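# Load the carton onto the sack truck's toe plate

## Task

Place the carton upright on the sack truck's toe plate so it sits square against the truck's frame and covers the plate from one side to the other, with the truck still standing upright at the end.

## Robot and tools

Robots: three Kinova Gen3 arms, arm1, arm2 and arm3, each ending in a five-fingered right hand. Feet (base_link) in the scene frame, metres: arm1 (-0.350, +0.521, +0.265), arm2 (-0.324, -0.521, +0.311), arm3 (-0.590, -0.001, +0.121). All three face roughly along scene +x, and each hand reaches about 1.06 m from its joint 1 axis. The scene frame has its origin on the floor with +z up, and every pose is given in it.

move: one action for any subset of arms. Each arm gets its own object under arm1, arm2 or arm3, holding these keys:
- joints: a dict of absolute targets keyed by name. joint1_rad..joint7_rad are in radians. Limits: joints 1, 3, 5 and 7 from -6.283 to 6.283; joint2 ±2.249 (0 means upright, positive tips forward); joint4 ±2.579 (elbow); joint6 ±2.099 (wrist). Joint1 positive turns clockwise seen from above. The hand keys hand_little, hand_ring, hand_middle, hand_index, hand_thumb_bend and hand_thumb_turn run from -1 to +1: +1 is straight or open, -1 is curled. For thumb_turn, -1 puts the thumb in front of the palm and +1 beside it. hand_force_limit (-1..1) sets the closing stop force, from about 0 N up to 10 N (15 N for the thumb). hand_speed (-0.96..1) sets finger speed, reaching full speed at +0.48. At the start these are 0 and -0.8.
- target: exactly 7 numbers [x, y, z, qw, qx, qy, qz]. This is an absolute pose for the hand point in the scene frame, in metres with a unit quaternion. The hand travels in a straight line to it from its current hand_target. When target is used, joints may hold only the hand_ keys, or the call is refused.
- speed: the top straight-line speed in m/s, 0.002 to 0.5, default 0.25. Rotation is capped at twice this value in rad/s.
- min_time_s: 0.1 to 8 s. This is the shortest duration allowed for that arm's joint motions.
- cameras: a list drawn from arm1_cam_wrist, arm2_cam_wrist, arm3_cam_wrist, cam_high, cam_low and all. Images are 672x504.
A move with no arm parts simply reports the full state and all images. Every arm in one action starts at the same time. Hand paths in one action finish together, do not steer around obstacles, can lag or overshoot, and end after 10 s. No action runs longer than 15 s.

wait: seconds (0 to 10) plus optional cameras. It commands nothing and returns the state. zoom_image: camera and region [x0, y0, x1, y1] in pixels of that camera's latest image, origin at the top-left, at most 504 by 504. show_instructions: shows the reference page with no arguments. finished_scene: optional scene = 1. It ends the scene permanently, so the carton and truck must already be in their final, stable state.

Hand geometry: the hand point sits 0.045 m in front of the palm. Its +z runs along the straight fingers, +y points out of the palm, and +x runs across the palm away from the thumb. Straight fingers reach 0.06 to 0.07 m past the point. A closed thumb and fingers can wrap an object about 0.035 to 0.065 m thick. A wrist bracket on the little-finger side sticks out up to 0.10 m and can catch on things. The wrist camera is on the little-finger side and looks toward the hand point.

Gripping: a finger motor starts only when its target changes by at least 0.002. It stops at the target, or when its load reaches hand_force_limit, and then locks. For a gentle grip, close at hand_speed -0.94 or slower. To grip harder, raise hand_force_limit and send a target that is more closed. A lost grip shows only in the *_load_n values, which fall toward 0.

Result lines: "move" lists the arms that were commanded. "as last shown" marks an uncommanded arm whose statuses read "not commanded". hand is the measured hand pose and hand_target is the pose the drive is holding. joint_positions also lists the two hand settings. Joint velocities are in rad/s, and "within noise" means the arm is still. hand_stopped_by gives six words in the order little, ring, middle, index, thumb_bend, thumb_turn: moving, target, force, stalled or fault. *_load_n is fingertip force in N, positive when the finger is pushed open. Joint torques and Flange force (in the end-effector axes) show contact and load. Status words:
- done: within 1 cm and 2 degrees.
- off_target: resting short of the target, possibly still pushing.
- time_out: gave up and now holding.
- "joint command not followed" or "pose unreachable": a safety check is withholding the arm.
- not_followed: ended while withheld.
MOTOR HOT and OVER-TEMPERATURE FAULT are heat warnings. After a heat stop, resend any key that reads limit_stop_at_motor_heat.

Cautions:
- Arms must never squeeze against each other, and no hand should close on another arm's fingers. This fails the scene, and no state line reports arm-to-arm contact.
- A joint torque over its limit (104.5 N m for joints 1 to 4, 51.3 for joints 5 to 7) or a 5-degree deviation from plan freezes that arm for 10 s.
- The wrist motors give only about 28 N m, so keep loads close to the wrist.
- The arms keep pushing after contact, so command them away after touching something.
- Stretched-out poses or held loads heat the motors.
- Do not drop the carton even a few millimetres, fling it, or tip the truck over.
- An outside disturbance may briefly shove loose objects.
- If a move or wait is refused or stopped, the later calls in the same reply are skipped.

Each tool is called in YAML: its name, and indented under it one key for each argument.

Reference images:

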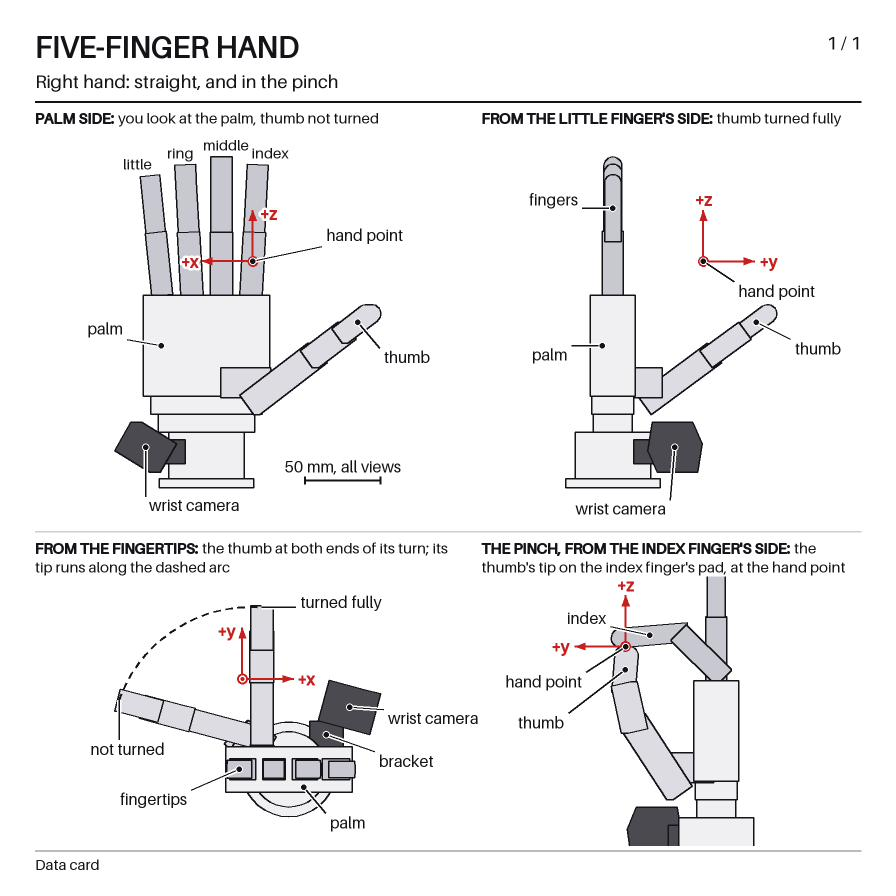

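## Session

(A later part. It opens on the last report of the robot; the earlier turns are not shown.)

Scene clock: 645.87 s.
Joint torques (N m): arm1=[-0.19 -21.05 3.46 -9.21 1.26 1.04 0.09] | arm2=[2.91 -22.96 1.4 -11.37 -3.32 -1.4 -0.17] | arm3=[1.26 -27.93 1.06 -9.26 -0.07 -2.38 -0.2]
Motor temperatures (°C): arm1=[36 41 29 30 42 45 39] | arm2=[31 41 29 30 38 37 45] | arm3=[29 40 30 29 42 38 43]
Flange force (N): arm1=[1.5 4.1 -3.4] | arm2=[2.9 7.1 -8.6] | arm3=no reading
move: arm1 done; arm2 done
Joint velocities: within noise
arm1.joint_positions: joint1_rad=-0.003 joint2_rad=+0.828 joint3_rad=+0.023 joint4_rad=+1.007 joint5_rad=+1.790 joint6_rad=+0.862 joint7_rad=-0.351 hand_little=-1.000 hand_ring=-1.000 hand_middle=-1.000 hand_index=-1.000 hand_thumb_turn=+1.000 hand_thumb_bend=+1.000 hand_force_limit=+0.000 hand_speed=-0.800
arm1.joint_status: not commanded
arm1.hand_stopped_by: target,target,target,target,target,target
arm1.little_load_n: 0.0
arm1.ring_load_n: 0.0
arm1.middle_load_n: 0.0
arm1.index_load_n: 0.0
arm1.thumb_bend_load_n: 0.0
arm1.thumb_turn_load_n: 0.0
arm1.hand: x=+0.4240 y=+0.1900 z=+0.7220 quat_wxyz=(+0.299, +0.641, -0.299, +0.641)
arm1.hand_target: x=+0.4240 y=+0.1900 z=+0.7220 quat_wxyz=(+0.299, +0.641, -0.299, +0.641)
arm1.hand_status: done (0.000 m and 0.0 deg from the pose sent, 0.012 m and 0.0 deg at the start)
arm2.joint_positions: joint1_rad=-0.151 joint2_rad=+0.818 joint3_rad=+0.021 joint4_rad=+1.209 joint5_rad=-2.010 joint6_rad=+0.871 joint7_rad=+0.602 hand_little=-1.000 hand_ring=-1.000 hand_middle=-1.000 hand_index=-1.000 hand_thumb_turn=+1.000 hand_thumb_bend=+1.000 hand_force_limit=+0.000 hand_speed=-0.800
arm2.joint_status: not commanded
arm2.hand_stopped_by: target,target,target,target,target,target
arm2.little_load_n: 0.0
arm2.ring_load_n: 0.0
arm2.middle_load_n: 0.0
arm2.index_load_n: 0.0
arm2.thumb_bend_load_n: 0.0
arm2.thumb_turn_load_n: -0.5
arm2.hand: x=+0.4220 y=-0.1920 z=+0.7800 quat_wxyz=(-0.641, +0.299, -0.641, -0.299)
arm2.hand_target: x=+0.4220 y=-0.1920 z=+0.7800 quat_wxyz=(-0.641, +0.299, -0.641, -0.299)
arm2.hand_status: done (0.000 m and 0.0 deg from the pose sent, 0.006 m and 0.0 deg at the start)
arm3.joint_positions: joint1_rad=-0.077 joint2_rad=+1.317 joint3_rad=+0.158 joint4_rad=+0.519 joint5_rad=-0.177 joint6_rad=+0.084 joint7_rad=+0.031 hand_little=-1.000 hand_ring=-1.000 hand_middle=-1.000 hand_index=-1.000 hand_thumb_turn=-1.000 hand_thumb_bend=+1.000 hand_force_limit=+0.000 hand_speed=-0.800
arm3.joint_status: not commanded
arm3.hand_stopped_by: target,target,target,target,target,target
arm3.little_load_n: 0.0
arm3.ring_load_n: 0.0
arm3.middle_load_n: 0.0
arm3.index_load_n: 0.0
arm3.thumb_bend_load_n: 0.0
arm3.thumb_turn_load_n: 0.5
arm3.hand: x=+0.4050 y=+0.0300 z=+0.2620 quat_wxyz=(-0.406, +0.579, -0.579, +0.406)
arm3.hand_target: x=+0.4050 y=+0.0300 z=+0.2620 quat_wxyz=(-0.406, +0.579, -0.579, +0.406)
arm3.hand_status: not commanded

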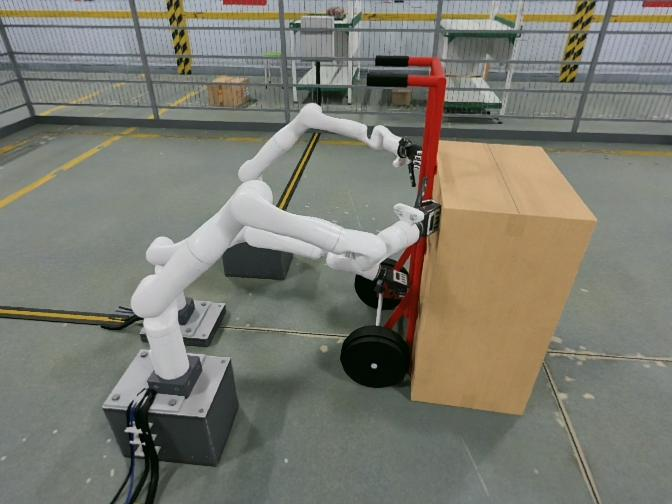

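move:
  arm1: {"target":[0.436,0.19,0.726,0.299,0.641,-0.299,0.641],"speed":0.03}
  arm2: {"target":[0.427,-0.192,0.782,0.641,-0.299,0.641,0.299],"speed":0.03}

move:
  arm1: {"target":[0.446,0.19,0.730,0.299,0.641,-0.299,0.641],"speed":0.03}
  arm2: {"target":[0.435,-0.192,0.786,0.641,-0.299,0.641,0.299],"speed":0.03}
  cameras: ["all"]

zoom_image:
  camera: "cam_low"
  region: [380, 340, 600, 420]

Scene clock: 651.73 s.
Joint torques (N m): arm1=[-0.16 -21.58 3.46 -9.26 1.28 0.89 0.05] | arm2=[5.24 -21.99 2.77 -13.71 -4.74 -3.49 -0.13] | arm3=[1.3 -27.97 1.03 -9.25 -0.05 -2.32 -0.23]
Motor temperatures (°C): arm1=[36 41 29 30 42 45 39] | arm2=[31 41 29 30 38 37 45] | arm3=[29 40 30 29 42 38 43]
Flange force (N): arm1=[1.7 3.9 -3.2] | arm2=[3.8 16.2 -18.2] | arm3=no reading
move: arm1 done; arm2 done
Joint velocities: within noise
arm1.joint_positions: joint1_rad=+0.001 joint2_rad=+0.859 joint3_rad=+0.014 joint4_rad=+0.931 joint5_rad=+1.756 joint6_rad=+0.857 joint7_rad=-0.292 hand_little=-1.000 hand_ring=-1.000 hand_middle=-1.000 hand_index=-1.000 hand_thumb_turn=+1.000 hand_thumb_bend=+1.000 hand_force_limit=+0.000 hand_speed=-0.800
arm1.joint_status: not commanded
arm1.hand_stopped_by: target,target,target,target,target,target
arm1.little_load_n: 0.0
arm1.ring_load_n: 0.0
arm1.middle_load_n: 0.0
arm1.index_load_n: 0.0
arm1.thumb_bend_load_n: 0.0
arm1.thumb_turn_load_n: 0.0
arm1.hand: x=+0.4360 y=+0.1900 z=+0.7260 quat_wxyz=(+0.299, +0.641, -0.299, +0.641)
arm1.hand_target: x=+0.4360 y=+0.1900 z=+0.7260 quat_wxyz=(+0.299, +0.641, -0.299, +0.641)
arm1.hand_status: done (0.000 m and 0.0 deg from the pose sent, 0.013 m and 0.0 deg at the start)
arm2.joint_positions: joint1_rad=-0.151 joint2_rad=+0.827 joint3_rad=+0.024 joint4_rad=+1.182 joint5_rad=-1.998 joint6_rad=+0.866 joint7_rad=+0.581 hand_little=-1.000 hand_ring=-1.000 hand_middle=-1.000 hand_index=-1.000 hand_thumb_turn=+1.000 hand_thumb_bend=+1.000 hand_force_limit=+0.000 hand_speed=-0.800
arm2.joint_status: not commanded
arm2.hand_stopped_by: target,target,target,target,target,target
arm2.little_load_n: 0.0
arm2.ring_load_n: 0.0
arm2.middle_load_n: 0.0
arm2.index_load_n: 0.0
arm2.thumb_bend_load_n: 0.0
arm2.thumb_turn_load_n: 0.0
arm2.hand: x=+0.4270 y=-0.1920 z=+0.7820 quat_wxyz=(-0.641, +0.299, -0.641, -0.299)
arm2.hand_target: x=+0.4270 y=-0.1920 z=+0.7820 quat_wxyz=(-0.641, +0.299, -0.641, -0.299)
arm2.hand_status: done (0.000 m and 0.0 deg from the pose sent, 0.005 m and 0.0 deg at the start)
arm3.joint_positions: joint1_rad=-0.077 joint2_rad=+1.317 joint3_rad=+0.158 joint4_rad=+0.519 joint5_rad=-0.177 joint6_rad=+0.084 joint7_rad=+0.031 hand_little=-1.000 hand_ring=-1.000 hand_middle=-1.000 hand_index=-1.000 hand_thumb_turn=-1.000 hand_thumb_bend=+1.000 hand_force_limit=+0.000 hand_speed=-0.800
arm3.joint_status: not commanded
arm3.hand_stopped_by: target,target,target,target,target,target
arm3.little_load_n: 0.0
arm3.ring_load_n: 0.0
arm3.middle_load_n: 0.0
arm3.index_load_n: 0.0
arm3.thumb_bend_load_n: 0.0
arm3.thumb_turn_load_n: 0.0
arm3.hand: x=+0.4050 y=+0.0300 z=+0.2620 quat_wxyz=(-0.406, +0.579, -0.579, +0.406)
arm3.hand_target: x=+0.4050 y=+0.0300 z=+0.2620 quat_wxyz=(-0.406, +0.579, -0.579, +0.406)
arm3.hand_status: not commanded
pictures: none

Scene clock: 652.70 s.
Joint torques (N m): arm1=[-0.9 -21.74 3.16 -10.06 1.63 0.03 -0.01] | arm2=[4.61 -22.9 2.37 -14.08 -4.73 -3.53 -0.13] | arm3=[1.23 -27.99 1.01 -9.27 -0.07 -2.36 -0.23]
Motor temperatures (°C): arm1=[36 41 29 30 42 45 39] | arm2=[31 41 29 30 38 37 45] | arm3=[29 40 30 29 42 38 43]
Flange force (N): arm1=[0.9 7.2 -6.6] | arm2=[4.7 15.8 -19.1] | arm3=no reading
move: arm1 done; arm2 done
Joint velocities: within noise
arm1.joint_positions: joint1_rad=+0.004 joint2_rad=+0.886 joint3_rad=+0.005 joint4_rad=+0.861 joint5_rad=+1.726 joint6_rad=+0.854 joint7_rad=-0.236 hand_little=-1.000 hand_ring=-1.000 hand_middle=-1.000 hand_index=-1.000 hand_thumb_turn=+1.000 hand_thumb_bend=+1.000 hand_force_limit=+0.000 hand_speed=-0.800
arm1.joint_status: not commanded
arm1.hand_stopped_by: target,target,target,target,target,target
arm1.little_load_n: 0.0
arm1.ring_load_n: 0.0
arm1.middle_load_n: 0.0
arm1.index_load_n: 0.0
arm1.thumb_bend_load_n: 0.0
arm1.thumb_turn_load_n: 0.0
arm1.hand: x=+0.4460 y=+0.1900 z=+0.7300 quat_wxyz=(+0.299, +0.641, -0.299, +0.641)
arm1.hand_target: x=+0.4460 y=+0.1900 z=+0.7300 quat_wxyz=(+0.299, +0.641, -0.299, +0.641)
arm1.hand_status: done (0.000 m and 0.0 deg from the pose sent, 0.011 m and 0.0 deg at the start)
arm2.joint_positions: joint1_rad=-0.152 joint2_rad=+0.842 joint3_rad=+0.030 joint4_rad=+1.138 joint5_rad=-1.976 joint6_rad=+0.858 joint7_rad=+0.543 hand_little=-1.000 hand_ring=-1.000 hand_middle=-1.000 hand_index=-1.000 hand_thumb_turn=+1.000 hand_thumb_bend=+1.000 hand_force_limit=+0.000 hand_speed=-0.800
arm2.joint_status: not commanded
arm2.hand_stopped_by: target,target,target,target,target,target
arm2.little_load_n: 0.0
arm2.ring_load_n: 0.0
arm2.middle_load_n: 0.0
arm2.index_load_n: 0.0
arm2.thumb_bend_load_n: 0.0
arm2.thumb_turn_load_n: 0.0
arm2.hand: x=+0.4350 y=-0.1920 z=+0.7860 quat_wxyz=(-0.641, +0.299, -0.641, -0.299)
arm2.hand_target: x=+0.4350 y=-0.1920 z=+0.7860 quat_wxyz=(-0.641, +0.299, -0.641, -0.299)
arm2.hand_status: done (0.000 m and 0.0 deg from the pose sent, 0.009 m and 0.0 deg at the start)
arm3.joint_positions: joint1_rad=-0.077 joint2_rad=+1.317 joint3_rad=+0.158 joint4_rad=+0.519 joint5_rad=-0.177 joint6_rad=+0.084 joint7_rad=+0.031 hand_little=-1.000 hand_ring=-1.000 hand_middle=-1.000 hand_index=-1.000 hand_thumb_turn=-1.000 hand_thumb_bend=+1.000 hand_force_limit=+0.000 hand_speed=-0.800
arm3.joint_status: not commanded
arm3.hand_stopped_by: target,target,target,target,target,target
arm3.little_load_n: 0.0
arm3.ring_load_n: 0.0
arm3.middle_load_n: 0.0
arm3.index_load_n: 0.0
arm3.thumb_bend_load_n: 0.0
arm3.thumb_turn_load_n: 0.0
arm3.hand: x=+0.4050 y=+0.0300 z=+0.2620 quat_wxyz=(-0.406, +0.579, -0.579, +0.406)
arm3.hand_target: x=+0.4050 y=+0.0300 z=+0.2620 quat_wxyz=(-0.406, +0.579, -0.579, +0.406)
arm3.hand_status: not commanded
pictures: arm1_cam_wrist, arm2_cam_wrist, arm3_cam_wrist, cam_high, cam_low
arm1_cam_wrist: T_world_to_cam=[[-0.74983, -0.60854, 0.2597, 0.26004], [-0.50228, 0.26805, -0.82211, 0.77961], [0.43067, -0.74688, -0.50664, 0.43677]] pos_world=[0.39847, 0.27549, 0.79468]
arm2_cam_wrist: T_world_to_cam=[[-0.72401, 0.64575, -0.24252, 0.63339], [-0.49705, -0.24463, 0.83252, -0.48768], [0.47828, 0.7233, 0.49809, -0.34843]] pos_world=[0.38282, -0.2763, 0.73316]
arm3_cam_wrist: T_world_to_cam=[[-0.32224, -0.29946, -0.89805, 0.37088], [-0.58285, 0.81029, -0.06106, 0.23025], [0.74596, 0.50375, -0.43564, -0.08979]] pos_world=[0.32069, -0.03027, 0.30801]

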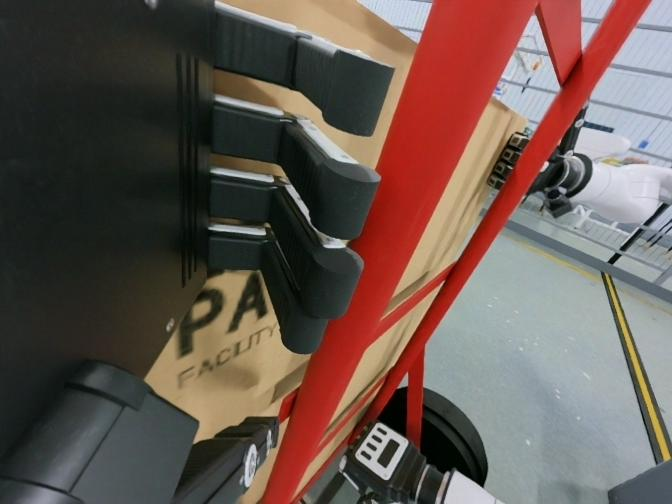

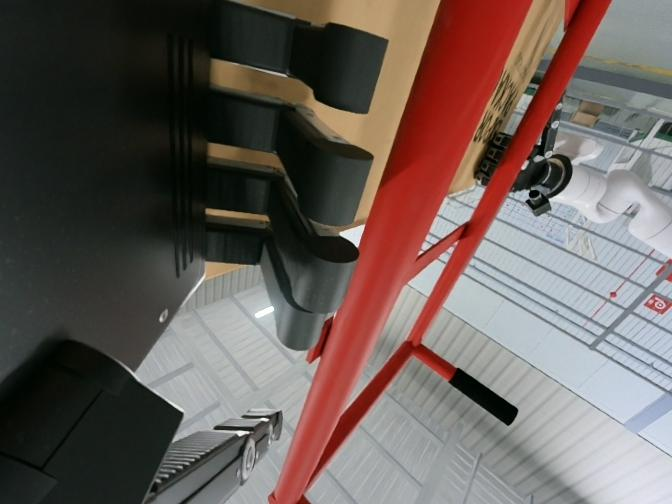

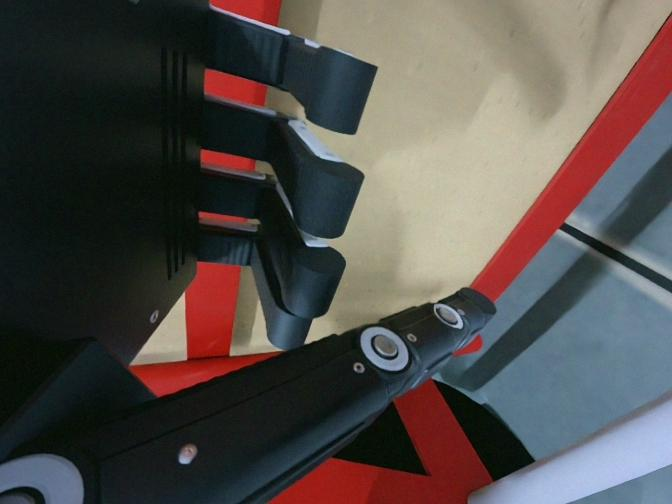

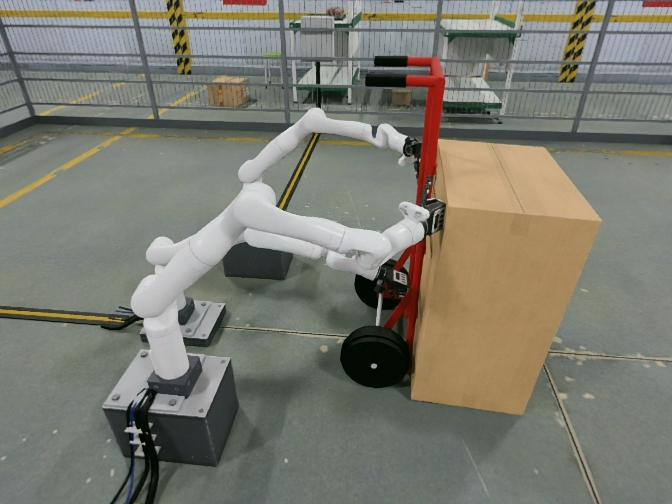

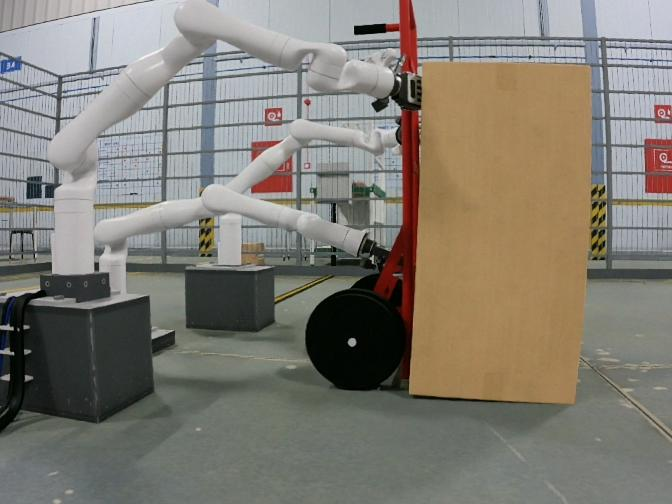

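Scaled by 2.291 from the camera's image (finer frame: 960x720).

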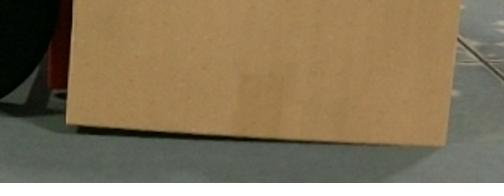

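zoom_image:
  camera: "cam_high"
  region: [360, 40, 460, 110]

zoom_image:
  camera: "cam_high"
  region: [330, 240, 430, 400]

Scaled by 5.040 from the camera's image (finer frame: 960x720).

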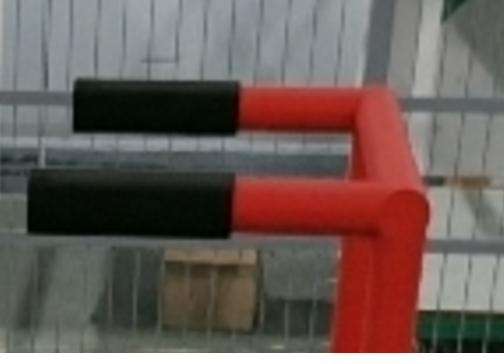

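Scaled by 3.150 from the camera's image (finer frame: 960x720).

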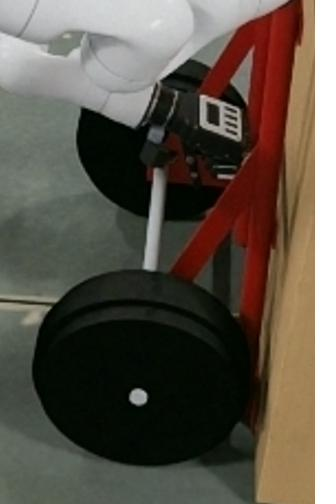

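move:
  arm1: {"target":[0.420,0.19,0.720,0.299,0.641,-0.299,0.641],"speed":0.03}
  arm2: {"target":[0.405,-0.192,0.776,0.641,-0.299,0.641,0.299],"speed":0.03}
  cameras: ["cam_high","cam_low"]

zoom_image:
  camera: "cam_low"
  region: [380, 360, 480, 420]

zoom_image:
  camera: "cam_low"
  region: [500, 360, 600, 420]

zoom_image:
  camera: "cam_low"
  region: [380, 40, 600, 120]

Scene clock: 667.27 s.
Joint torques (N m): arm1=[-0.21 -20.93 3.48 -9.19 1.26 1.11 0.06] | arm2=[-0.17 -23.14 -0.6 -8.12 -1.46 1.05 -0.34] | arm3=[1.18 -27.97 1 -9.3 -0.07 -2.36 -0.22]
Motor temperatures (°C): arm1=[36 41 29 30 42 45 39] | arm2=[31 40 29 30 38 37 45] | arm3=[29 40 30 29 42 38 43]
Flange force (N): arm1=[1.6 4.0 -3.2] | arm2=[1.6 -3.3 2.2] | arm3=no reading
move: arm1 done; arm2 done
Joint velocities: within noise
arm1.joint_positions: joint1_rad=-0.004 joint2_rad=+0.819 joint3_rad=+0.026 joint4_rad=+1.032 joint5_rad=+1.802 joint6_rad=+0.864 joint7_rad=-0.373 hand_little=-1.000 hand_ring=-1.000 hand_middle=-1.000 hand_index=-1.000 hand_thumb_turn=+1.000 hand_thumb_bend=+1.000 hand_force_limit=+0.000 hand_speed=-0.800
arm1.joint_status: not commanded
arm1.hand_stopped_by: target,target,target,target,target,target
arm1.little_load_n: 0.0
arm1.ring_load_n: 0.0
arm1.middle_load_n: 0.0
arm1.index_load_n: 0.0
arm1.thumb_bend_load_n: 0.0
arm1.thumb_turn_load_n: 0.0
arm1.hand: x=+0.4200 y=+0.1900 z=+0.7200 quat_wxyz=(+0.299, +0.641, -0.299, +0.641)
arm1.hand_target: x=+0.4200 y=+0.1900 z=+0.7200 quat_wxyz=(+0.299, +0.641, -0.299, +0.641)
arm1.hand_status: done (0.000 m and 0.0 deg from the pose sent, 0.028 m and 0.0 deg at the start)
arm2.joint_positions: joint1_rad=-0.150 joint2_rad=+0.785 joint3_rad=+0.013 joint4_rad=+1.292 joint5_rad=-2.046 joint6_rad=+0.887 joint7_rad=+0.664 hand_little=-1.000 hand_ring=-1.000 hand_middle=-1.000 hand_index=-1.000 hand_thumb_turn=+1.000 hand_thumb_bend=+1.000 hand_force_limit=+0.000 hand_speed=-0.800
arm2.joint_status: not commanded
arm2.hand_stopped_by: target,target,target,target,target,target
arm2.little_load_n: 0.0
arm2.ring_load_n: 0.0
arm2.middle_load_n: 0.0
arm2.index_load_n: 0.0
arm2.thumb_bend_load_n: 0.0
arm2.thumb_turn_load_n: 0.0
arm2.hand: x=+0.4050 y=-0.1920 z=+0.7760 quat_wxyz=(-0.641, +0.299, -0.641, -0.299)
arm2.hand_target: x=+0.4050 y=-0.1920 z=+0.7760 quat_wxyz=(-0.641, +0.299, -0.641, -0.299)
arm2.hand_status: done (0.000 m and 0.0 deg from the pose sent, 0.032 m and 0.0 deg at the start)
arm3.joint_positions: joint1_rad=-0.077 joint2_rad=+1.317 joint3_rad=+0.158 joint4_rad=+0.519 joint5_rad=-0.177 joint6_rad=+0.084 joint7_rad=+0.031 hand_little=-1.000 hand_ring=-1.000 hand_middle=-1.000 hand_index=-1.000 hand_thumb_turn=-1.000 hand_thumb_bend=+1.000 hand_force_limit=+0.000 hand_speed=-0.800
arm3.joint_status: not commanded
arm3.hand_stopped_by: target,target,target,target,target,target
arm3.little_load_n: 0.0
arm3.ring_load_n: 0.0
arm3.middle_load_n: 0.0
arm3.index_load_n: 0.0
arm3.thumb_bend_load_n: 0.0
arm3.thumb_turn_load_n: 0.0
arm3.hand: x=+0.4050 y=+0.0300 z=+0.2620 quat_wxyz=(-0.406, +0.579, -0.579, +0.406)
arm3.hand_target: x=+0.4050 y=+0.0300 z=+0.2620 quat_wxyz=(-0.406, +0.579, -0.579, +0.406)
arm3.hand_status: not commanded

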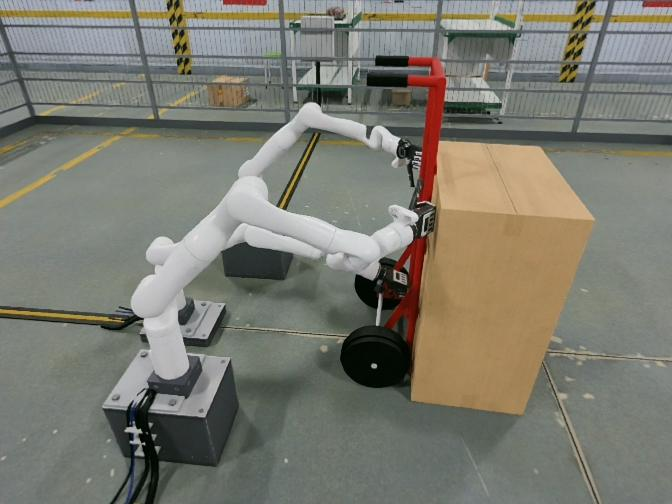

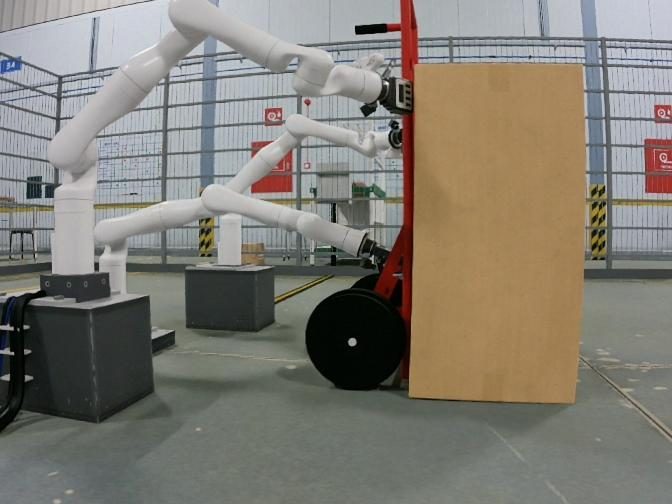

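Scaled by 5.040 from the camera's image (finer frame: 960x720).

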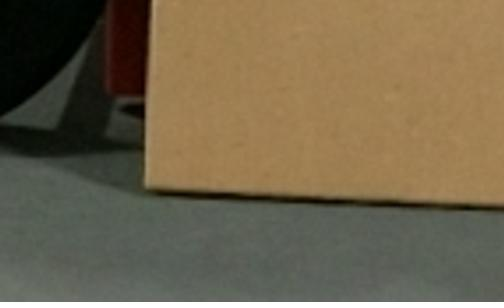

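Scaled by 5.040 from the camera's image (finer frame: 960x720).

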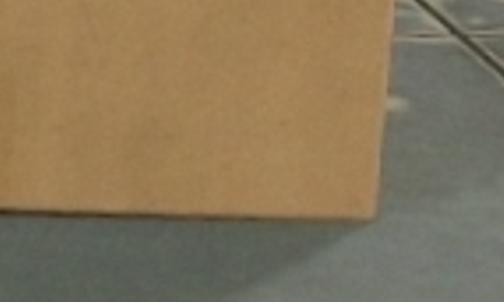

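Scaled by 2.291 from the camera's image (finer frame: 960x720).

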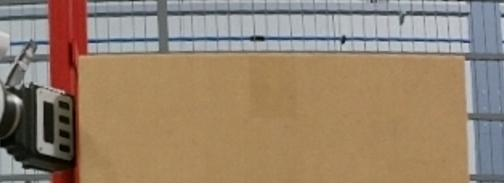

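move:
  arm1: {"target":[0.36,0.27,0.78,0.299,0.641,-0.299,0.641],"speed":0.15}

move:
  arm1: {"target":[0.37,0.31,0.92,0.5792,0.5793,0.4057,0.4057],"speed":0.25}
  cameras: ["all"]

Scene clock: 743.13 s.
Joint torques (N m): arm1=[-0.22 -17.76 3.04 -8.95 1.5 0.97 0] | arm2=[-0.14 -23.11 -0.55 -8.12 -1.51 1 -0.35] | arm3=[1.27 -27.95 1 -9.3 -0.05 -2.36 -0.23]
Motor temperatures (°C): arm1=[36 43 30 30 42 45 39] | arm2=[31 41 29 30 38 37 45] | arm3=[29 41 30 29 42 38 43]
Flange force (N): arm1=[1.6 4.5 -2.7] | arm2=[1.5 -3.3 2.1] | arm3=no reading
move: arm1 done
Joint velocities: within noise
arm1.joint_positions: joint1_rad=-0.134 joint2_rad=+0.622 joint3_rad=-0.001 joint4_rad=+1.210 joint5_rad=+1.744 joint6_rad=+1.006 joint7_rad=-0.312 hand_little=-1.000 hand_ring=-1.000 hand_middle=-1.000 hand_index=-1.000 hand_thumb_turn=+1.000 hand_thumb_bend=+1.000 hand_force_limit=+0.000 hand_speed=-0.800
arm1.joint_status: not commanded
arm1.hand_stopped_by: target,target,target,target,target,target
arm1.little_load_n: 0.0
arm1.ring_load_n: 0.0
arm1.middle_load_n: 0.0
arm1.index_load_n: 0.0
arm1.thumb_bend_load_n: 0.0
arm1.thumb_turn_load_n: 0.0
arm1.hand: x=+0.3600 y=+0.2700 z=+0.7800 quat_wxyz=(+0.299, +0.641, -0.299, +0.641)
arm1.hand_target: x=+0.3600 y=+0.2700 z=+0.7800 quat_wxyz=(+0.299, +0.641, -0.299, +0.641)
arm1.hand_status: done (0.000 m and 0.0 deg from the pose sent, 0.117 m and 0.0 deg at the start)
arm2: as last shown
arm3.joint_positions: joint1_rad=-0.077 joint2_rad=+1.317 joint3_rad=+0.158 joint4_rad=+0.519 joint5_rad=-0.177 joint6_rad=+0.084 joint7_rad=+0.031 hand_little=-1.000 hand_ring=-1.000 hand_middle=-1.000 hand_index=-1.000 hand_thumb_turn=-1.000 hand_thumb_bend=+1.000 hand_force_limit=+0.000 hand_speed=-0.800
arm3.joint_status: not commanded
arm3.hand_stopped_by: target,target,target,target,target,target
arm3.little_load_n: 0.0
arm3.ring_load_n: 0.0
arm3.middle_load_n: 0.0
arm3.index_load_n: 0.0
arm3.thumb_bend_load_n: 0.0
arm3.thumb_turn_load_n: 0.0
arm3.hand: x=+0.4050 y=+0.0300 z=+0.2620 quat_wxyz=(-0.406, +0.579, -0.579, +0.406)
arm3.hand_target: x=+0.4050 y=+0.0300 z=+0.2620 quat_wxyz=(-0.406, +0.579, -0.579, +0.406)
arm3.hand_status: not commanded
pictures: none

Scene clock: 747.00 s.
Joint torques (N m): arm1=[-0.23 -13.45 2.74 -9.9 -0.14 2.3 0.06] | arm2=[-0.12 -23.18 -0.49 -8.07 -1.48 1.04 -0.33] | arm3=[1.24 -27.96 1.04 -9.41 -0.07 -2.36 -0.24]
Motor temperatures (°C): arm1=[36 43 30 30 42 45 39] | arm2=[31 41 29 30 38 37 45] | arm3=[29 41 30 29 42 38 43]
Flange force (N): arm1=[-9.3 -4.9 -3.6] | arm2=[1.5 -3.5 2.4] | arm3=no reading
move: arm1 done
Joint velocities: within noise
arm1.joint_positions: joint1_rad=-0.079 joint2_rad=+0.320 joint3_rad=+0.223 joint4_rad=+1.551 joint5_rad=+2.534 joint6_rad=+0.337 joint7_rad=+0.511 hand_little=-1.000 hand_ring=-1.000 hand_middle=-1.000 hand_index=-1.000 hand_thumb_turn=+1.000 hand_thumb_bend=+1.000 hand_force_limit=+0.000 hand_speed=-0.800
arm1.joint_status: not commanded
arm1.hand_stopped_by: target,target,target,target,target,target
arm1.little_load_n: 0.0
arm1.ring_load_n: 0.0
arm1.middle_load_n: 0.0
arm1.index_load_n: 0.0
arm1.thumb_bend_load_n: 0.0
arm1.thumb_turn_load_n: 0.0
arm1.hand: x=+0.3700 y=+0.3100 z=+0.9200 quat_wxyz=(+0.579, +0.579, +0.406, +0.406)
arm1.hand_target: x=+0.3700 y=+0.3100 z=+0.9200 quat_wxyz=(+0.579, +0.579, +0.406, +0.406)
arm1.hand_status: done (0.000 m and 0.0 deg from the pose sent, 0.146 m and 93.8 deg at the start)
arm2: as last shown
arm3.joint_positions: joint1_rad=-0.077 joint2_rad=+1.317 joint3_rad=+0.158 joint4_rad=+0.519 joint5_rad=-0.177 joint6_rad=+0.084 joint7_rad=+0.031 hand_little=-1.000 hand_ring=-1.000 hand_middle=-1.000 hand_index=-1.000 hand_thumb_turn=-1.000 hand_thumb_bend=+1.000 hand_force_limit=+0.000 hand_speed=-0.800
arm3.joint_status: not commanded
arm3.hand_stopped_by: target,target,target,target,target,target
arm3.little_load_n: 0.0
arm3.ring_load_n: 0.0
arm3.middle_load_n: 0.0
arm3.index_load_n: 0.5
arm3.thumb_bend_load_n: 0.0
arm3.thumb_turn_load_n: 0.0
arm3.hand: x=+0.4050 y=+0.0300 z=+0.2620 quat_wxyz=(-0.406, +0.579, -0.579, +0.406)
arm3.hand_target: x=+0.4050 y=+0.0300 z=+0.2620 quat_wxyz=(-0.406, +0.579, -0.579, +0.406)
arm3.hand_status: not commanded
pictures: arm1_cam_wrist, arm2_cam_wrist, arm3_cam_wrist, cam_high, cam_low
arm1_cam_wrist: T_world_to_cam=[[0.07425, 0.24925, 0.96559, -0.9935], [-0.77731, -0.59211, 0.21261, 0.28192], [0.62472, -0.76634, 0.14979, -0.01418]] pos_world=[0.30177, 0.40369, 0.9015]
arm2_cam_wrist: T_world_to_cam=[[-0.72407, 0.64569, -0.2425, 0.60924], [-0.49703, -0.24471, 0.83251, -0.49429], [0.4782, 0.72333, 0.49811, -0.32908]] pos_world=[0.35282, -0.2763, 0.72316]
arm3_cam_wrist: T_world_to_cam=[[-0.32224, -0.29946, -0.89805, 0.37088], [-0.58285, 0.81029, -0.06106, 0.23025], [0.74596, 0.50375, -0.43564, -0.08979]] pos_world=[0.32069, -0.03027, 0.30801]

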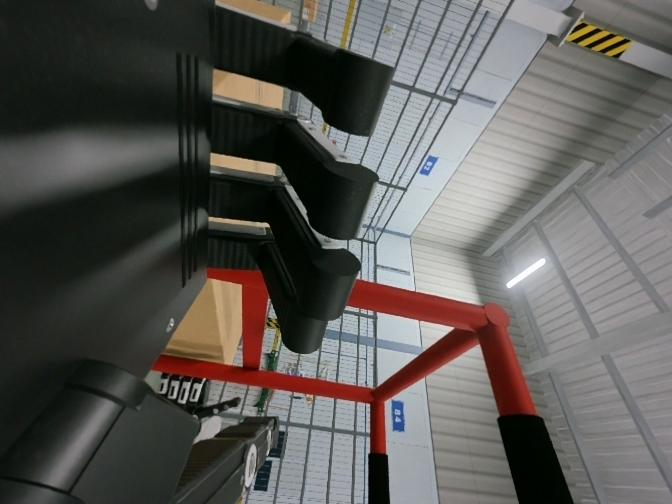

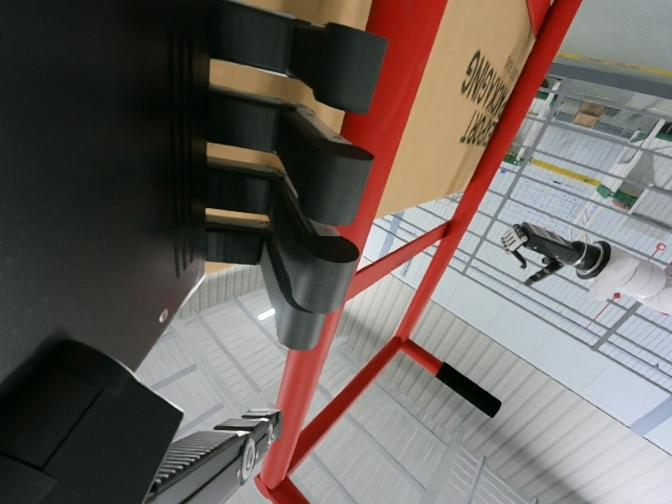

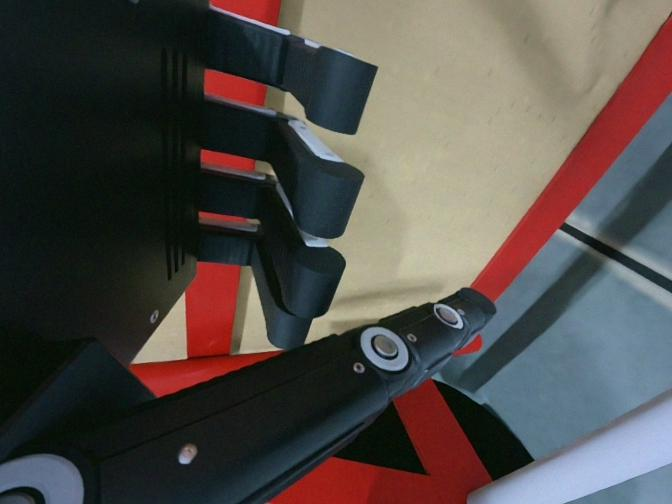

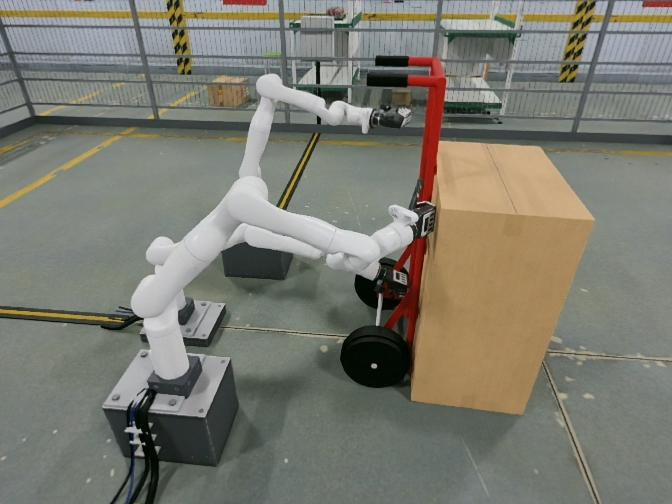

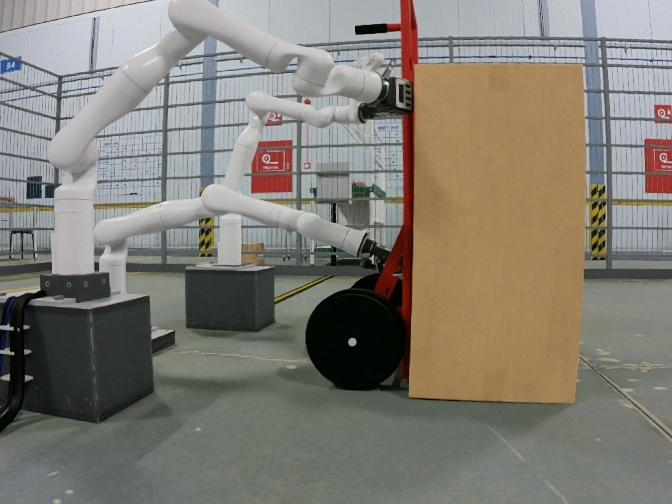

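move:
  arm1: {"target":[0.55,0.31,0.915,0.5792,0.5793,0.4057,0.4057],"speed":0.15}

move:
  arm1: {"target":[0.55,0.18,0.905,0.5792,0.5793,0.4057,0.4057],"speed":0.1}
  cameras: ["all"]

zoom_image:
  camera: "cam_high"
  region: [380, 80, 540, 240]

Scene clock: 754.73 s.
Joint torques (N m): arm1=[-0.25 -20.88 6.59 -7.78 -0.71 2.38 0.04] | arm2=[-0.22 -23.15 -0.54 -8.13 -1.45 1.02 -0.37] | arm3=[1.24 -28 1.02 -9.31 -0.12 -2.39 -0.2]
Motor temperatures (°C): arm1=[36 43 30 30 42 45 39] | arm2=[31 41 29 30 38 37 45] | arm3=[29 41 30 29 42 38 43]
Flange force (N): arm1=no reading | arm2=[1.8 -3.2 2.0] | arm3=no reading
move: arm1 done
Joint velocities: within noise
arm1.joint_positions: joint1_rad=-0.246 joint2_rad=+0.902 joint3_rad=+0.958 joint4_rad=+0.792 joint5_rad=+1.977 joint6_rad=-0.127 joint7_rad=+0.461 hand_little=-1.000 hand_ring=-1.000 hand_middle=-1.000 hand_index=-1.000 hand_thumb_turn=+1.000 hand_thumb_bend=+1.000 hand_force_limit=+0.000 hand_speed=-0.800
arm1.joint_status: not commanded
arm1.hand_stopped_by: target,target,target,target,target,target
arm1.little_load_n: 0.0
arm1.ring_load_n: -0.5
arm1.middle_load_n: 0.0
arm1.index_load_n: 0.0
arm1.thumb_bend_load_n: 0.0
arm1.thumb_turn_load_n: 0.0
arm1.hand: x=+0.5500 y=+0.3100 z=+0.9150 quat_wxyz=(+0.579, +0.579, +0.406, +0.406)
arm1.hand_target: x=+0.5500 y=+0.3100 z=+0.9150 quat_wxyz=(+0.579, +0.579, +0.406, +0.406)
arm1.hand_status: done (0.000 m and 0.0 deg from the pose sent, 0.180 m and 0.0 deg at the start)
arm2: as last shown
arm3.joint_positions: joint1_rad=-0.077 joint2_rad=+1.317 joint3_rad=+0.158 joint4_rad=+0.519 joint5_rad=-0.177 joint6_rad=+0.084 joint7_rad=+0.031 hand_little=-1.000 hand_ring=-1.000 hand_middle=-1.000 hand_index=-1.000 hand_thumb_turn=-1.000 hand_thumb_bend=+1.000 hand_force_limit=+0.000 hand_speed=-0.800
arm3.joint_status: not commanded
arm3.hand_stopped_by: target,target,target,target,target,target
arm3.little_load_n: 0.5
arm3.ring_load_n: 0.0
arm3.middle_load_n: 0.0
arm3.index_load_n: 0.0
arm3.thumb_bend_load_n: 0.0
arm3.thumb_turn_load_n: 0.0
arm3.hand: x=+0.4050 y=+0.0300 z=+0.2620 quat_wxyz=(-0.406, +0.579, -0.579, +0.406)
arm3.hand_target: x=+0.4050 y=+0.0300 z=+0.2620 quat_wxyz=(-0.406, +0.579, -0.579, +0.406)
arm3.hand_status: not commanded
pictures: none

Scene clock: 756.57 s.
Joint torques (N m): arm1=[-0.3 -22.63 4.52 -9.11 -0.83 1.95 0] | arm2=[-0.17 -23.14 -0.51 -8.12 -1.48 0.98 -0.32] | arm3=[1.22 -27.93 1.03 -9.28 -0.08 -2.41 -0.22]
Motor temperatures (°C): arm1=[36 43 30 30 42 45 39] | arm2=[31 41 29 30 38 37 45] | arm3=[29 41 30 29 42 38 43]
Flange force (N): arm1=no reading | arm2=[1.6 -3.3 2.1] | arm3=no reading
move: arm1 done
Joint velocities: within noise
arm1.joint_positions: joint1_rad=+0.099 joint2_rad=+0.926 joint3_rad=+0.600 joint4_rad=+0.608 joint5_rad=+1.920 joint6_rad=-0.158 joint7_rad=+0.744 hand_little=-1.000 hand_ring=-1.000 hand_middle=-1.000 hand_index=-1.000 hand_thumb_turn=+1.000 hand_thumb_bend=+1.000 hand_force_limit=+0.000 hand_speed=-0.800
arm1.joint_status: not commanded
arm1.hand_stopped_by: target,target,target,target,target,target
arm1.little_load_n: 0.0
arm1.ring_load_n: 0.0
arm1.middle_load_n: 0.0
arm1.index_load_n: 0.0
arm1.thumb_bend_load_n: 0.0
arm1.thumb_turn_load_n: 0.0
arm1.hand: x=+0.5500 y=+0.1800 z=+0.9050 quat_wxyz=(+0.579, +0.579, +0.406, +0.406)
arm1.hand_target: x=+0.5500 y=+0.1800 z=+0.9050 quat_wxyz=(+0.579, +0.579, +0.406, +0.406)
arm1.hand_status: done (0.000 m and 0.0 deg from the pose sent, 0.130 m and 0.0 deg at the start)
arm2: as last shown
arm2.thumb_turn_load_n: -0.5
arm3.joint_positions: joint1_rad=-0.077 joint2_rad=+1.317 joint3_rad=+0.158 joint4_rad=+0.519 joint5_rad=-0.177 joint6_rad=+0.084 joint7_rad=+0.031 hand_little=-1.000 hand_ring=-1.000 hand_middle=-1.000 hand_index=-1.000 hand_thumb_turn=-1.000 hand_thumb_bend=+1.000 hand_force_limit=+0.000 hand_speed=-0.800
arm3.joint_status: not commanded
arm3.hand_stopped_by: target,target,target,target,target,target
arm3.little_load_n: 0.0
arm3.ring_load_n: 0.0
arm3.middle_load_n: 0.0
arm3.index_load_n: 0.0
arm3.thumb_bend_load_n: 0.0
arm3.thumb_turn_load_n: 0.0
arm3.hand: x=+0.4050 y=+0.0300 z=+0.2620 quat_wxyz=(-0.406, +0.579, -0.579, +0.406)
arm3.hand_target: x=+0.4050 y=+0.0300 z=+0.2620 quat_wxyz=(-0.406, +0.579, -0.579, +0.406)
arm3.hand_status: not commanded
pictures: arm1_cam_wrist, arm2_cam_wrist, arm3_cam_wrist, cam_high, cam_low
arm1_cam_wrist: T_world_to_cam=[[0.07425, 0.24925, 0.96559, -0.95995], [-0.77731, -0.59211, 0.21261, 0.34799], [0.62472, -0.76634, 0.14979, -0.22409]] pos_world=[0.48176, 0.27359, 0.8865]
arm2_cam_wrist: T_world_to_cam=[[-0.72407, 0.64569, -0.2425, 0.60924], [-0.49703, -0.24471, 0.83251, -0.49429], [0.4782, 0.72333, 0.49811, -0.32908]] pos_world=[0.35282, -0.2763, 0.72316]
arm3_cam_wrist: T_world_to_cam=[[-0.32224, -0.29946, -0.89805, 0.37088], [-0.58285, 0.81029, -0.06106, 0.23025], [0.74596, 0.50375, -0.43564, -0.08979]] pos_world=[0.32069, -0.03027, 0.30801]

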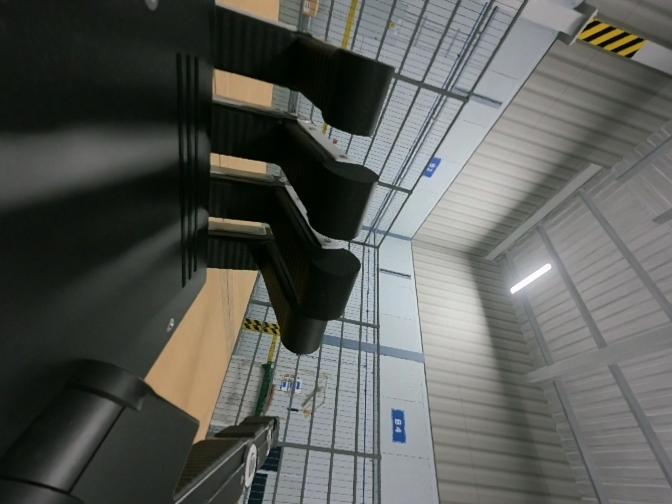

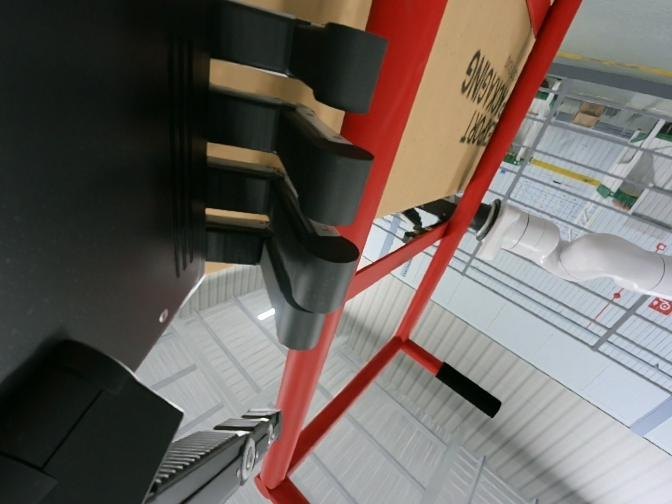

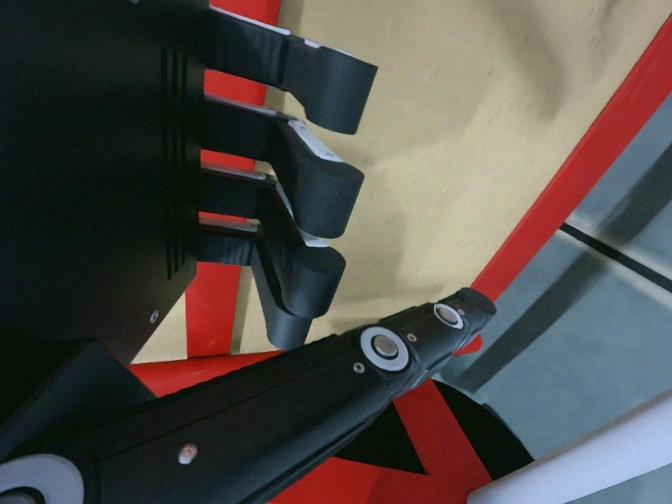

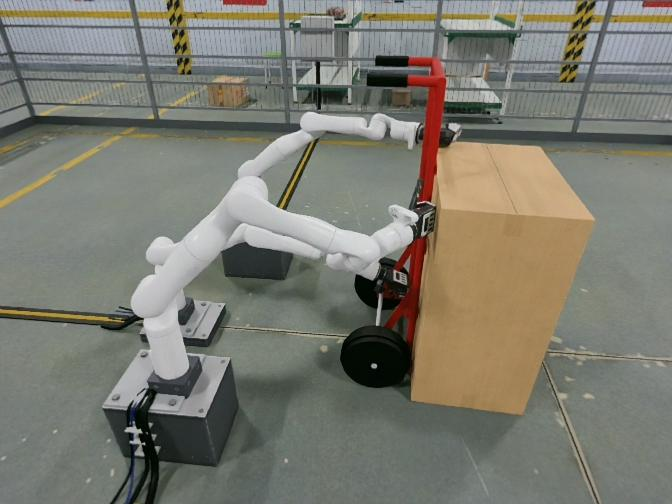

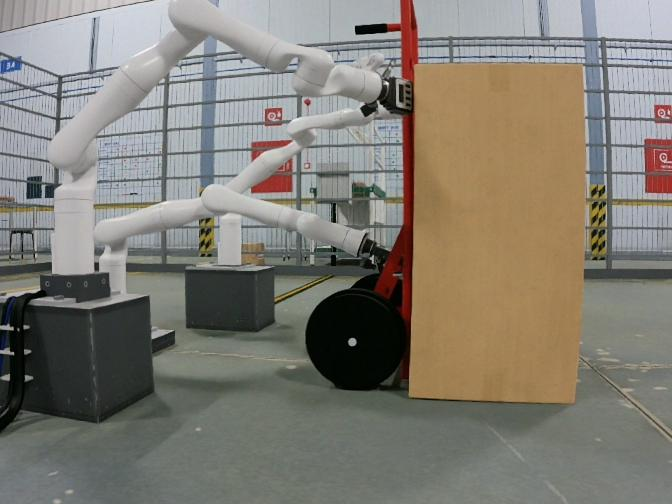

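Scaled by 3.150 from the camera's image (finer frame: 960x720).

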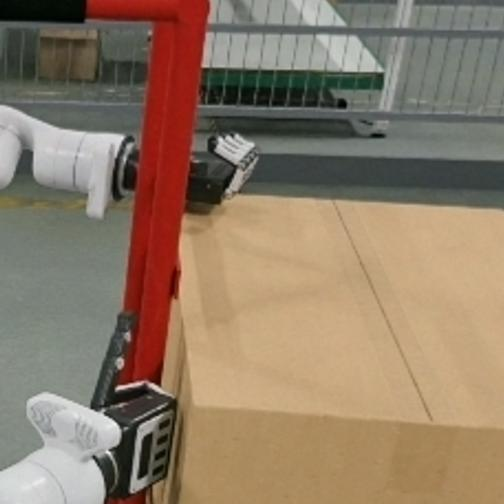

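move:
  arm1: {"target":[0.545,0.18,0.889,0.5792,0.5793,0.4057,0.4057],"speed":0.03}

move:
  arm1: {"target":[0.543,0.18,0.883,0.5792,0.5793,0.4057,0.4057],"speed":0.02}

Scene clock: 760.23 s.
Joint torques (N m): arm1=[5.18 -23.16 5.53 -8.39 -0.85 2.78 -0.16] | arm2=[-0.15 -23.11 -0.5 -8.11 -1.47 1 -0.32] | arm3=[1.28 -27.96 1.03 -9.32 -0.08 -2.36 -0.22]
Motor temperatures (°C): arm1=[36 43 30 30 42 45 39] | arm2=[31 41 29 30 38 37 45] | arm3=[29 41 30 29 42 38 43]
Flange force (N): arm1=no reading | arm2=[1.5 -3.3 2.1] | arm3=no reading
move: arm1 done
Joint velocities: within noise
arm1.joint_positions: joint1_rad=+0.165 joint2_rad=+0.875 joint3_rad=+0.297 joint4_rad=+0.697 joint5_rad=+1.909 joint6_rad=-0.037 joint7_rad=+1.008 hand_little=-1.000 hand_ring=-1.000 hand_middle=-1.000 hand_index=-1.000 hand_thumb_turn=+1.000 hand_thumb_bend=+1.000 hand_force_limit=+0.000 hand_speed=-0.800
arm1.joint_status: not commanded
arm1.hand_stopped_by: target,target,target,target,target,target
arm1.little_load_n: 0.0
arm1.ring_load_n: 0.0
arm1.middle_load_n: 0.0
arm1.index_load_n: 0.0
arm1.thumb_bend_load_n: -1.5
arm1.thumb_turn_load_n: -2.5
arm1.hand: x=+0.5450 y=+0.1800 z=+0.8890 quat_wxyz=(+0.579, +0.579, +0.406, +0.406)
arm1.hand_target: x=+0.5450 y=+0.1800 z=+0.8890 quat_wxyz=(+0.579, +0.579, +0.406, +0.406)
arm1.hand_status: done (0.000 m and 0.0 deg from the pose sent, 0.017 m and 0.0 deg at the start)
arm2: as last shown
arm2.thumb_turn_load_n: 0.0
arm3.joint_positions: joint1_rad=-0.077 joint2_rad=+1.317 joint3_rad=+0.158 joint4_rad=+0.519 joint5_rad=-0.177 joint6_rad=+0.084 joint7_rad=+0.031 hand_little=-1.000 hand_ring=-1.000 hand_middle=-1.000 hand_index=-1.000 hand_thumb_turn=-1.000 hand_thumb_bend=+1.000 hand_force_limit=+0.000 hand_speed=-0.800
arm3.joint_status: not commanded
arm3.hand_stopped_by: target,target,target,target,target,target
arm3.little_load_n: 0.0
arm3.ring_load_n: 0.0
arm3.middle_load_n: 0.0
arm3.index_load_n: 0.0
arm3.thumb_bend_load_n: 0.0
arm3.thumb_turn_load_n: 0.0
arm3.hand: x=+0.4050 y=+0.0300 z=+0.2620 quat_wxyz=(-0.406, +0.579, -0.579, +0.406)
arm3.hand_target: x=+0.4050 y=+0.0300 z=+0.2620 quat_wxyz=(-0.406, +0.579, -0.579, +0.406)
arm3.hand_status: not commanded
pictures: none

Scene clock: 761.43 s.
Joint torques (N m): arm1=[14.93 -7.05 7.88 6.34 -1.08 3.18 -0.41] | arm2=[-0.13 -23.17 -0.5 -8.15 -1.45 1 -0.35] | arm3=[1.29 -27.93 1.03 -9.36 -0.13 -2.38 -0.23]
Motor temperatures (°C): arm1=[36 43 30 30 42 45 39] | arm2=[31 41 29 30 38 37 45] | arm3=[29 41 30 29 42 38 43]
Flange force (N): arm1=no reading | arm2=[1.7 -3.1 2.1] | arm3=no reading
move: arm1 done
Joint velocities: within noise
arm1.joint_positions: joint1_rad=+0.215 joint2_rad=+0.859 joint3_rad=+0.135 joint4_rad=+0.726 joint5_rad=+1.963 joint6_rad=+0.022 joint7_rad=+1.078 hand_little=-1.000 hand_ring=-1.000 hand_middle=-1.000 hand_index=-1.000 hand_thumb_turn=+1.000 hand_thumb_bend=+0.998 hand_force_limit=+0.000 hand_speed=-0.800
arm1.joint_status: not commanded
arm1.hand_stopped_by: target,target,target,target,target,target
arm1.little_load_n: 0.0
arm1.ring_load_n: 0.0
arm1.middle_load_n: 0.0
arm1.index_load_n: -0.5
arm1.thumb_bend_load_n: -7.5
arm1.thumb_turn_load_n: -4.5
arm1.hand: x=+0.5430 y=+0.1800 z=+0.8830 quat_wxyz=(+0.579, +0.579, +0.406, +0.406)
arm1.hand_target: x=+0.5430 y=+0.1800 z=+0.8830 quat_wxyz=(+0.579, +0.579, +0.406, +0.406)
arm1.hand_status: done (0.000 m and 0.0 deg from the pose sent, 0.006 m and 0.0 deg at the start)
arm2: as last shown
arm3.joint_positions: joint1_rad=-0.077 joint2_rad=+1.317 joint3_rad=+0.158 joint4_rad=+0.519 joint5_rad=-0.177 joint6_rad=+0.084 joint7_rad=+0.031 hand_little=-1.000 hand_ring=-1.000 hand_middle=-1.000 hand_index=-1.000 hand_thumb_turn=-1.000 hand_thumb_bend=+1.000 hand_force_limit=+0.000 hand_speed=-0.800
arm3.joint_status: not commanded
arm3.hand_stopped_by: target,target,target,target,target,target
arm3.little_load_n: 0.0
arm3.ring_load_n: 0.0
arm3.middle_load_n: 0.0
arm3.index_load_n: 0.0
arm3.thumb_bend_load_n: 0.0
arm3.thumb_turn_load_n: 0.0
arm3.hand: x=+0.4050 y=+0.0300 z=+0.2620 quat_wxyz=(-0.406, +0.579, -0.579, +0.406)
arm3.hand_target: x=+0.4050 y=+0.0300 z=+0.2620 quat_wxyz=(-0.406, +0.579, -0.579, +0.406)
arm3.hand_status: not commanded
pictures: none


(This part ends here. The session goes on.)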